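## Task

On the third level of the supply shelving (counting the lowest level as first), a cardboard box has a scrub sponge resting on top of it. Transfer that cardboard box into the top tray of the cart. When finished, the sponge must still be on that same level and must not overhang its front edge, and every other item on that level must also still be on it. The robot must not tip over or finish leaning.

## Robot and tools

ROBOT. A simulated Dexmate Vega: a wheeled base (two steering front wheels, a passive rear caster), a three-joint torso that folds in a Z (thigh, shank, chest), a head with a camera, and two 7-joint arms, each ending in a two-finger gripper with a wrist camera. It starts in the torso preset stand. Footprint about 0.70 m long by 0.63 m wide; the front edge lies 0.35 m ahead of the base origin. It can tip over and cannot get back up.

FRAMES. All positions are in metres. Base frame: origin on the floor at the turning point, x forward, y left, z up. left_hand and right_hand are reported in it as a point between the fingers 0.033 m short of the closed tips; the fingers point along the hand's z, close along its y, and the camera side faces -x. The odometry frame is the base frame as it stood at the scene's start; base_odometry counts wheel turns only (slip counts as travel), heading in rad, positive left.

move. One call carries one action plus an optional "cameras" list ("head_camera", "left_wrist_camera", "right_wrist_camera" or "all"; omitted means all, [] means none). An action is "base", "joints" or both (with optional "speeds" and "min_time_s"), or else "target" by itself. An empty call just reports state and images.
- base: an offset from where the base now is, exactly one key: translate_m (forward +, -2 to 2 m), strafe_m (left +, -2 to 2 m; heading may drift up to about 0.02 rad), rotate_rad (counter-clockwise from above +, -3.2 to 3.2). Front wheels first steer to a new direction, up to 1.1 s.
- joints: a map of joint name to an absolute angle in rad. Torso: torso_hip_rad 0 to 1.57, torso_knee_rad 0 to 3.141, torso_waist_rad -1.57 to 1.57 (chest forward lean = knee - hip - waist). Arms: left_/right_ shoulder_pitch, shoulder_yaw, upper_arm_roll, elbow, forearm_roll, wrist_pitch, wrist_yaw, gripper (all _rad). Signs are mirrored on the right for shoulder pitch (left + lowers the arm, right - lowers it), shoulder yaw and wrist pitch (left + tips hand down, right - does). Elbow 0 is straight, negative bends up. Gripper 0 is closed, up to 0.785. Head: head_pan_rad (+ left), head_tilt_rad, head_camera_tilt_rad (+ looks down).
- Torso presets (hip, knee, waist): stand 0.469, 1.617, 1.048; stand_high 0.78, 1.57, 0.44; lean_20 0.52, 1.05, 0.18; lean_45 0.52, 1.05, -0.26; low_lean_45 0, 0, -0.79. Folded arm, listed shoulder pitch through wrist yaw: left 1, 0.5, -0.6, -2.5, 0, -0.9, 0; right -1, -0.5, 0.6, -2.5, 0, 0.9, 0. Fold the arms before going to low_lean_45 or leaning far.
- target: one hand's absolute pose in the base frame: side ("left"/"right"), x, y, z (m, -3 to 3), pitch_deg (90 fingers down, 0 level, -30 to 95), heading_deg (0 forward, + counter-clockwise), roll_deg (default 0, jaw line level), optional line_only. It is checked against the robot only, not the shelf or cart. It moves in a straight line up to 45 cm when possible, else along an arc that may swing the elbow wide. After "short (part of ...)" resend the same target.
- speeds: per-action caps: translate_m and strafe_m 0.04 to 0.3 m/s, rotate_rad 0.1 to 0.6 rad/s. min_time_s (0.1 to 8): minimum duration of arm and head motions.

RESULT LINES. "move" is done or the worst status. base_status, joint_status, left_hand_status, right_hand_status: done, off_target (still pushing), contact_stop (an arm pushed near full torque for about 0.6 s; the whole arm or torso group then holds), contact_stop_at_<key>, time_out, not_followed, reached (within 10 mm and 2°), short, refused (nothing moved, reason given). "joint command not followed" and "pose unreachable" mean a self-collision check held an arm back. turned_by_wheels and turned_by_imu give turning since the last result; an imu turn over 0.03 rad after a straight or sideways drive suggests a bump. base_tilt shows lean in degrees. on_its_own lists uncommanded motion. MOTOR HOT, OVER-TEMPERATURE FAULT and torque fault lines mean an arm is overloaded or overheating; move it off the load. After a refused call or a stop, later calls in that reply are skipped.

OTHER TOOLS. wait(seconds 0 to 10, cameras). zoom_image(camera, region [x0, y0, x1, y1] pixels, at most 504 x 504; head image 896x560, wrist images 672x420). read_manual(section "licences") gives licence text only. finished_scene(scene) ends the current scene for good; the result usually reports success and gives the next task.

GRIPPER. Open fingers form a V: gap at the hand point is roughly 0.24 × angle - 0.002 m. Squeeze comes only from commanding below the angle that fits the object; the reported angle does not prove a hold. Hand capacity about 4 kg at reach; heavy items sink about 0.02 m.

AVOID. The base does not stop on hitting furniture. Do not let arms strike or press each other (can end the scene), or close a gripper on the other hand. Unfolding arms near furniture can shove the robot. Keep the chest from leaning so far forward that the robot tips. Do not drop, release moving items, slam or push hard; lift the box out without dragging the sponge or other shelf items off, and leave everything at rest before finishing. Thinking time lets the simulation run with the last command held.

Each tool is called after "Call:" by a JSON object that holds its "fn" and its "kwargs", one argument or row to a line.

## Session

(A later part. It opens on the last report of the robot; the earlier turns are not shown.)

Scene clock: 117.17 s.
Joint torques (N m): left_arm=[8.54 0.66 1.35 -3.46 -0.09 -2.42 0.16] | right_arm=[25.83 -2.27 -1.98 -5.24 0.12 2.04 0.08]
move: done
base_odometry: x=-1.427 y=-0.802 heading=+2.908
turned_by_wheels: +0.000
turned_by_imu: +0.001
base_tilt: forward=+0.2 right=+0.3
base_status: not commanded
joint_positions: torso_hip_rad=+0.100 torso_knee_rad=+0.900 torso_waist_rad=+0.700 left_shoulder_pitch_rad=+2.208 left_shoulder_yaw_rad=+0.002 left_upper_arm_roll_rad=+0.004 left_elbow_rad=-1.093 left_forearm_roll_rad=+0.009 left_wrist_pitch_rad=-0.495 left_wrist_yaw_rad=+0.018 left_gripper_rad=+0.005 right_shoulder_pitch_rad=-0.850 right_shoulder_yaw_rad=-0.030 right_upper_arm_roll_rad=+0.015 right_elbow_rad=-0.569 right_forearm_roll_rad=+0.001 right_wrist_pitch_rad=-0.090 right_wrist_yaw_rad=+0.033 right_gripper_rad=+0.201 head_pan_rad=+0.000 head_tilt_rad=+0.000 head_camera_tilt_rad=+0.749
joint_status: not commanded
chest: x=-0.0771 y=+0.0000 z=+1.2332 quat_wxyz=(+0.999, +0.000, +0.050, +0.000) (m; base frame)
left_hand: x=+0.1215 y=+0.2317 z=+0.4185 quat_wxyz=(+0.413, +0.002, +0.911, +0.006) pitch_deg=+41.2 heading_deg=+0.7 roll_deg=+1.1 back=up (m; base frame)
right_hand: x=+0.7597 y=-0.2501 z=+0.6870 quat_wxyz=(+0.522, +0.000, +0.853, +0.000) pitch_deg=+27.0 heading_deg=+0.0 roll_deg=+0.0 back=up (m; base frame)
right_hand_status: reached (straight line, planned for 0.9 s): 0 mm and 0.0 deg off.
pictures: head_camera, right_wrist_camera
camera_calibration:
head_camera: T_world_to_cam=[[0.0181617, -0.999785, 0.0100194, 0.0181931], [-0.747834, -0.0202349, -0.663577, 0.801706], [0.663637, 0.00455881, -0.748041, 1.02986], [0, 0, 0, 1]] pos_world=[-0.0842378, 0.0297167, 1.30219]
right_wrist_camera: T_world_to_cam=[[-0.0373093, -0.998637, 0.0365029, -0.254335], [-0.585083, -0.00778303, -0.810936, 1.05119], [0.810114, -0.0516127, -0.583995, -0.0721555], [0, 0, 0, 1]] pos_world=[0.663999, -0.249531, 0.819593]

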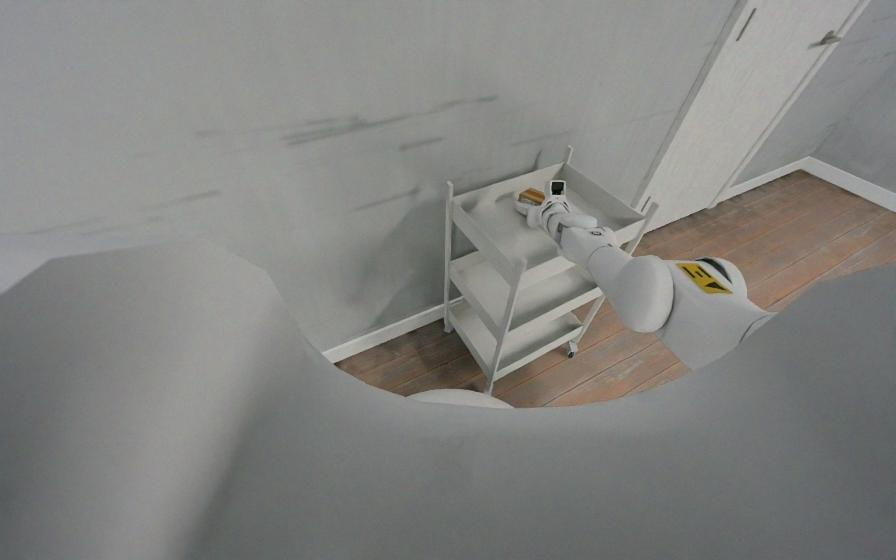

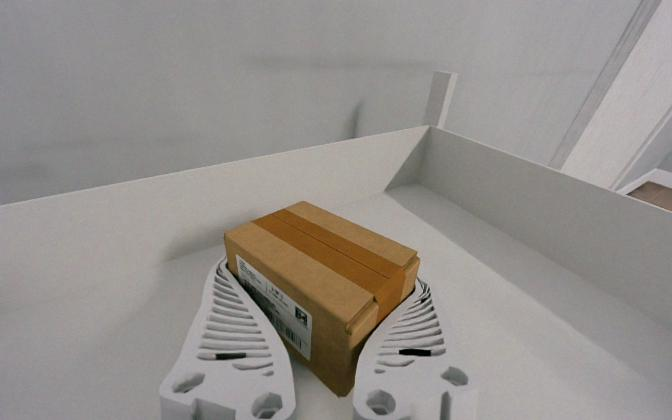

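Call:
{"fn": "move", "kwargs": {
  "joints": {"right_gripper_rad":0.3},
  "cameras": ["right_wrist_camera"]
}}

Call:
{"fn": "move", "kwargs": {
  "joints": {"right_gripper_rad":0.55},
  "cameras": ["right_wrist_camera"]
}}

Call:
{"fn": "move", "kwargs": {
  "target": {"side":"right","x":0.68,"y":-0.25,"z":0.79,"pitch_deg":27,"heading_deg":0},
  "cameras": ["right_wrist_camera","head_camera"]
}}

Call:
{"fn": "zoom_image", "kwargs": {
  "camera": "head_camera",
  "region": [450, 130, 680, 290]
}}

Scene clock: 119.53 s.
Joint torques (N m): left_arm=[7.75 0.77 1.35 -4.3 -0.06 -3.25 0.13] | right_arm=[25.44 -4.16 -1.58 -4.15 -0.27 2.6 0.04]
move: done
base_odometry: x=-1.427 y=-0.802 heading=+2.908
turned_by_wheels: +0.000
turned_by_imu: +0.001
base_tilt: forward=+0.1 right=+0.3
base_status: not commanded
joint_positions: torso_hip_rad=+0.100 torso_knee_rad=+0.900 torso_waist_rad=+0.700 left_shoulder_pitch_rad=+2.208 left_shoulder_yaw_rad=+0.002 left_upper_arm_roll_rad=+0.004 left_elbow_rad=-1.093 left_forearm_roll_rad=+0.009 left_wrist_pitch_rad=-0.495 left_wrist_yaw_rad=+0.018 left_gripper_rad=+0.005 right_shoulder_pitch_rad=-0.848 right_shoulder_yaw_rad=-0.030 right_upper_arm_roll_rad=+0.014 right_elbow_rad=-0.563 right_forearm_roll_rad=+0.001 right_wrist_pitch_rad=-0.087 right_wrist_yaw_rad=+0.033 right_gripper_rad=+0.300 head_pan_rad=+0.000 head_tilt_rad=+0.000 head_camera_tilt_rad=+0.749
joint_status: all done
chest: x=-0.0771 y=+0.0000 z=+1.2332 quat_wxyz=(+0.999, +0.000, +0.050, +0.000) (m; base frame)
left_hand: x=+0.1215 y=+0.2317 z=+0.4185 quat_wxyz=(+0.413, +0.002, +0.911, +0.006) pitch_deg=+41.2 heading_deg=+0.7 roll_deg=+1.1 back=up (m; base frame)
right_hand: x=+0.7598 y=-0.2500 z=+0.6869 quat_wxyz=(+0.522, +0.000, +0.853, +0.000) pitch_deg=+27.0 heading_deg=+0.0 roll_deg=+0.0 back=up (m; base frame)
pictures: right_wrist_camera
camera_calibration:
right_wrist_camera: T_world_to_cam=[[-0.037093, -0.998646, 0.0364642, -0.254439], [-0.585086, -0.00787811, -0.810933, 1.05106], [0.810123, -0.0514146, -0.584001, -0.0723046], [0, 0, 0, 1]] pos_world=[0.664099, -0.249531, 0.819393]

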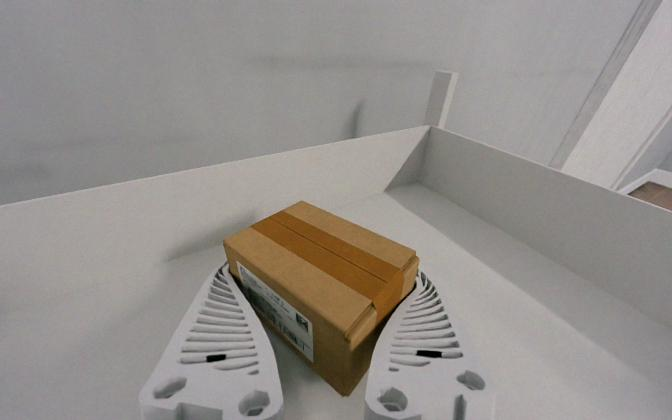

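Scene clock: 120.30 s.
Joint torques (N m): left_arm=[8.86 -0.06 1.25 -4.04 -0.03 -2.85 0.1] | right_arm=[24.49 -1.63 -1.03 -5.15 -0.13 1.56 -0.41]
move: done
base_odometry: x=-1.427 y=-0.802 heading=+2.908
turned_by_wheels: +0.000
turned_by_imu: +0.000
base_tilt: forward=+0.1 right=+0.3
base_status: not commanded
joint_positions: torso_hip_rad=+0.100 torso_knee_rad=+0.900 torso_waist_rad=+0.700 left_shoulder_pitch_rad=+2.208 left_shoulder_yaw_rad=+0.002 left_upper_arm_roll_rad=+0.004 left_elbow_rad=-1.093 left_forearm_roll_rad=+0.009 left_wrist_pitch_rad=-0.495 left_wrist_yaw_rad=+0.018 left_gripper_rad=+0.005 right_shoulder_pitch_rad=-0.848 right_shoulder_yaw_rad=-0.030 right_upper_arm_roll_rad=+0.014 right_elbow_rad=-0.563 right_forearm_roll_rad=+0.001 right_wrist_pitch_rad=-0.087 right_wrist_yaw_rad=+0.033 right_gripper_rad=+0.550 head_pan_rad=+0.000 head_tilt_rad=+0.000 head_camera_tilt_rad=+0.749
joint_status: all done
chest: x=-0.0771 y=+0.0000 z=+1.2332 quat_wxyz=(+0.999, +0.000, +0.050, +0.000) (m; base frame)
left_hand: x=+0.1215 y=+0.2317 z=+0.4185 quat_wxyz=(+0.413, +0.002, +0.911, +0.006) pitch_deg=+41.2 heading_deg=+0.7 roll_deg=+1.1 back=up (m; base frame)
right_hand: x=+0.7598 y=-0.2500 z=+0.6869 quat_wxyz=(+0.522, +0.000, +0.853, +0.000) pitch_deg=+27.0 heading_deg=+0.0 roll_deg=+0.0 back=up (m; base frame)
pictures: right_wrist_camera
camera_calibration:
right_wrist_camera: T_world_to_cam=[[-0.0370959, -0.998646, 0.0364664, -0.254439], [-0.585019, -0.00788239, -0.810981, 1.05106], [0.810171, -0.0514176, -0.583935, -0.0723917], [0, 0, 0, 1]] pos_world=[0.664099, -0.249531, 0.819393]

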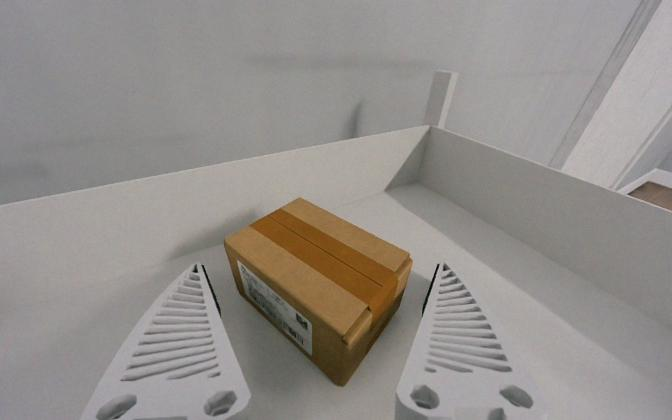

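Scene clock: 125.70 s.
Joint torques (N m): left_arm=[6.86 0.78 1.31 -4.27 -0.08 -2.5 0.28] | right_arm=[10.73 -1.9 3.48 -13.25 -0.2 3.38 -0.03]
move: done
base_odometry: x=-1.427 y=-0.802 heading=+2.908
turned_by_wheels: +0.000
turned_by_imu: +0.001
base_tilt: forward=+0.1 right=+0.3
base_status: not commanded
joint_positions: torso_hip_rad=+0.100 torso_knee_rad=+0.900 torso_waist_rad=+0.700 left_shoulder_pitch_rad=+2.208 left_shoulder_yaw_rad=+0.002 left_upper_arm_roll_rad=+0.004 left_elbow_rad=-1.093 left_forearm_roll_rad=+0.009 left_wrist_pitch_rad=-0.495 left_wrist_yaw_rad=+0.018 left_gripper_rad=+0.005 right_shoulder_pitch_rad=-1.277 right_shoulder_yaw_rad=-0.032 right_upper_arm_roll_rad=+0.027 right_elbow_rad=-1.678 right_forearm_roll_rad=+0.012 right_wrist_pitch_rad=-0.773 right_wrist_yaw_rad=+0.033 right_gripper_rad=+0.550 head_pan_rad=+0.000 head_tilt_rad=+0.000 head_camera_tilt_rad=+0.749
joint_status: not commanded
chest: x=-0.0771 y=+0.0000 z=+1.2332 quat_wxyz=(+0.999, +0.000, +0.050, +0.000) (m; base frame)
left_hand: x=+0.1215 y=+0.2317 z=+0.4185 quat_wxyz=(+0.413, +0.002, +0.911, +0.006) pitch_deg=+41.2 heading_deg=+0.7 roll_deg=+1.1 back=up (m; base frame)
right_hand: x=+0.6806 y=-0.2498 z=+0.7888 quat_wxyz=(+0.522, +0.000, +0.853, +0.000) pitch_deg=+27.0 heading_deg=+0.0 roll_deg=+0.0 back=up (m; base frame)
right_hand_status: reached (straight line, planned for 3.8 s): 1 mm and 0.0 deg off.
pictures: head_camera, right_wrist_camera
camera_calibration:
head_camera: T_world_to_cam=[[0.0181617, -0.999785, 0.0100194, 0.0181931], [-0.747834, -0.0202349, -0.663577, 0.801706], [0.663637, 0.00455881, -0.748041, 1.02986], [0, 0, 0, 1]] pos_world=[-0.0842378, 0.0297167, 1.30219]
right_wrist_camera: T_world_to_cam=[[-0.0366976, -0.998647, 0.0368421, -0.261479], [-0.585577, -0.00838527, -0.810574, 1.08735], [0.809786, -0.05132, -0.584477, 0.0521522], [0, 0, 0, 1]] pos_world=[0.5849, -0.249332, 0.921494]

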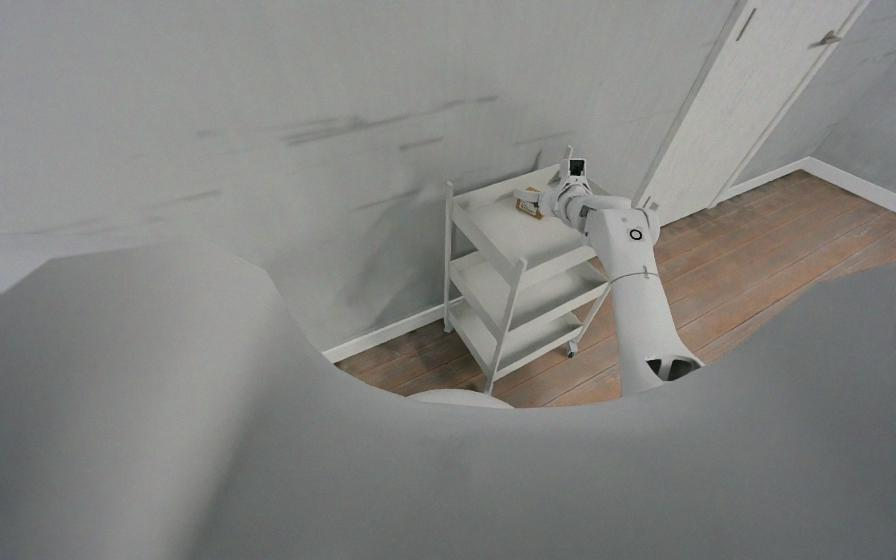

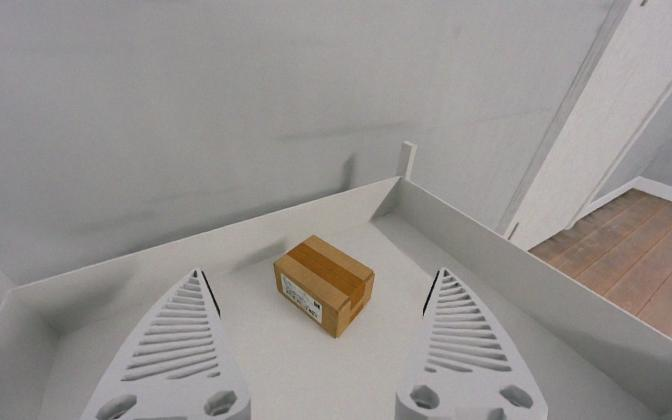

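Scaled by 2.191 from the camera's 896x560 image, which has a finer 960x600 frame.

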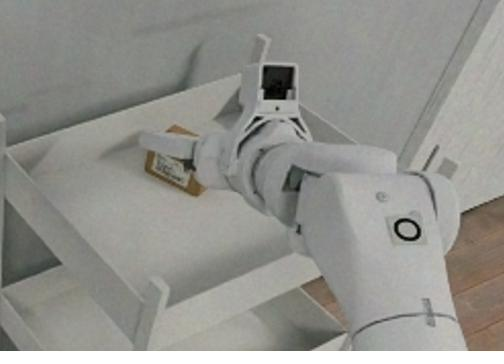

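Call:
{"fn": "finished_scene", "kwargs": {
  "scene": 1
}}

The scene is finished: the task was done.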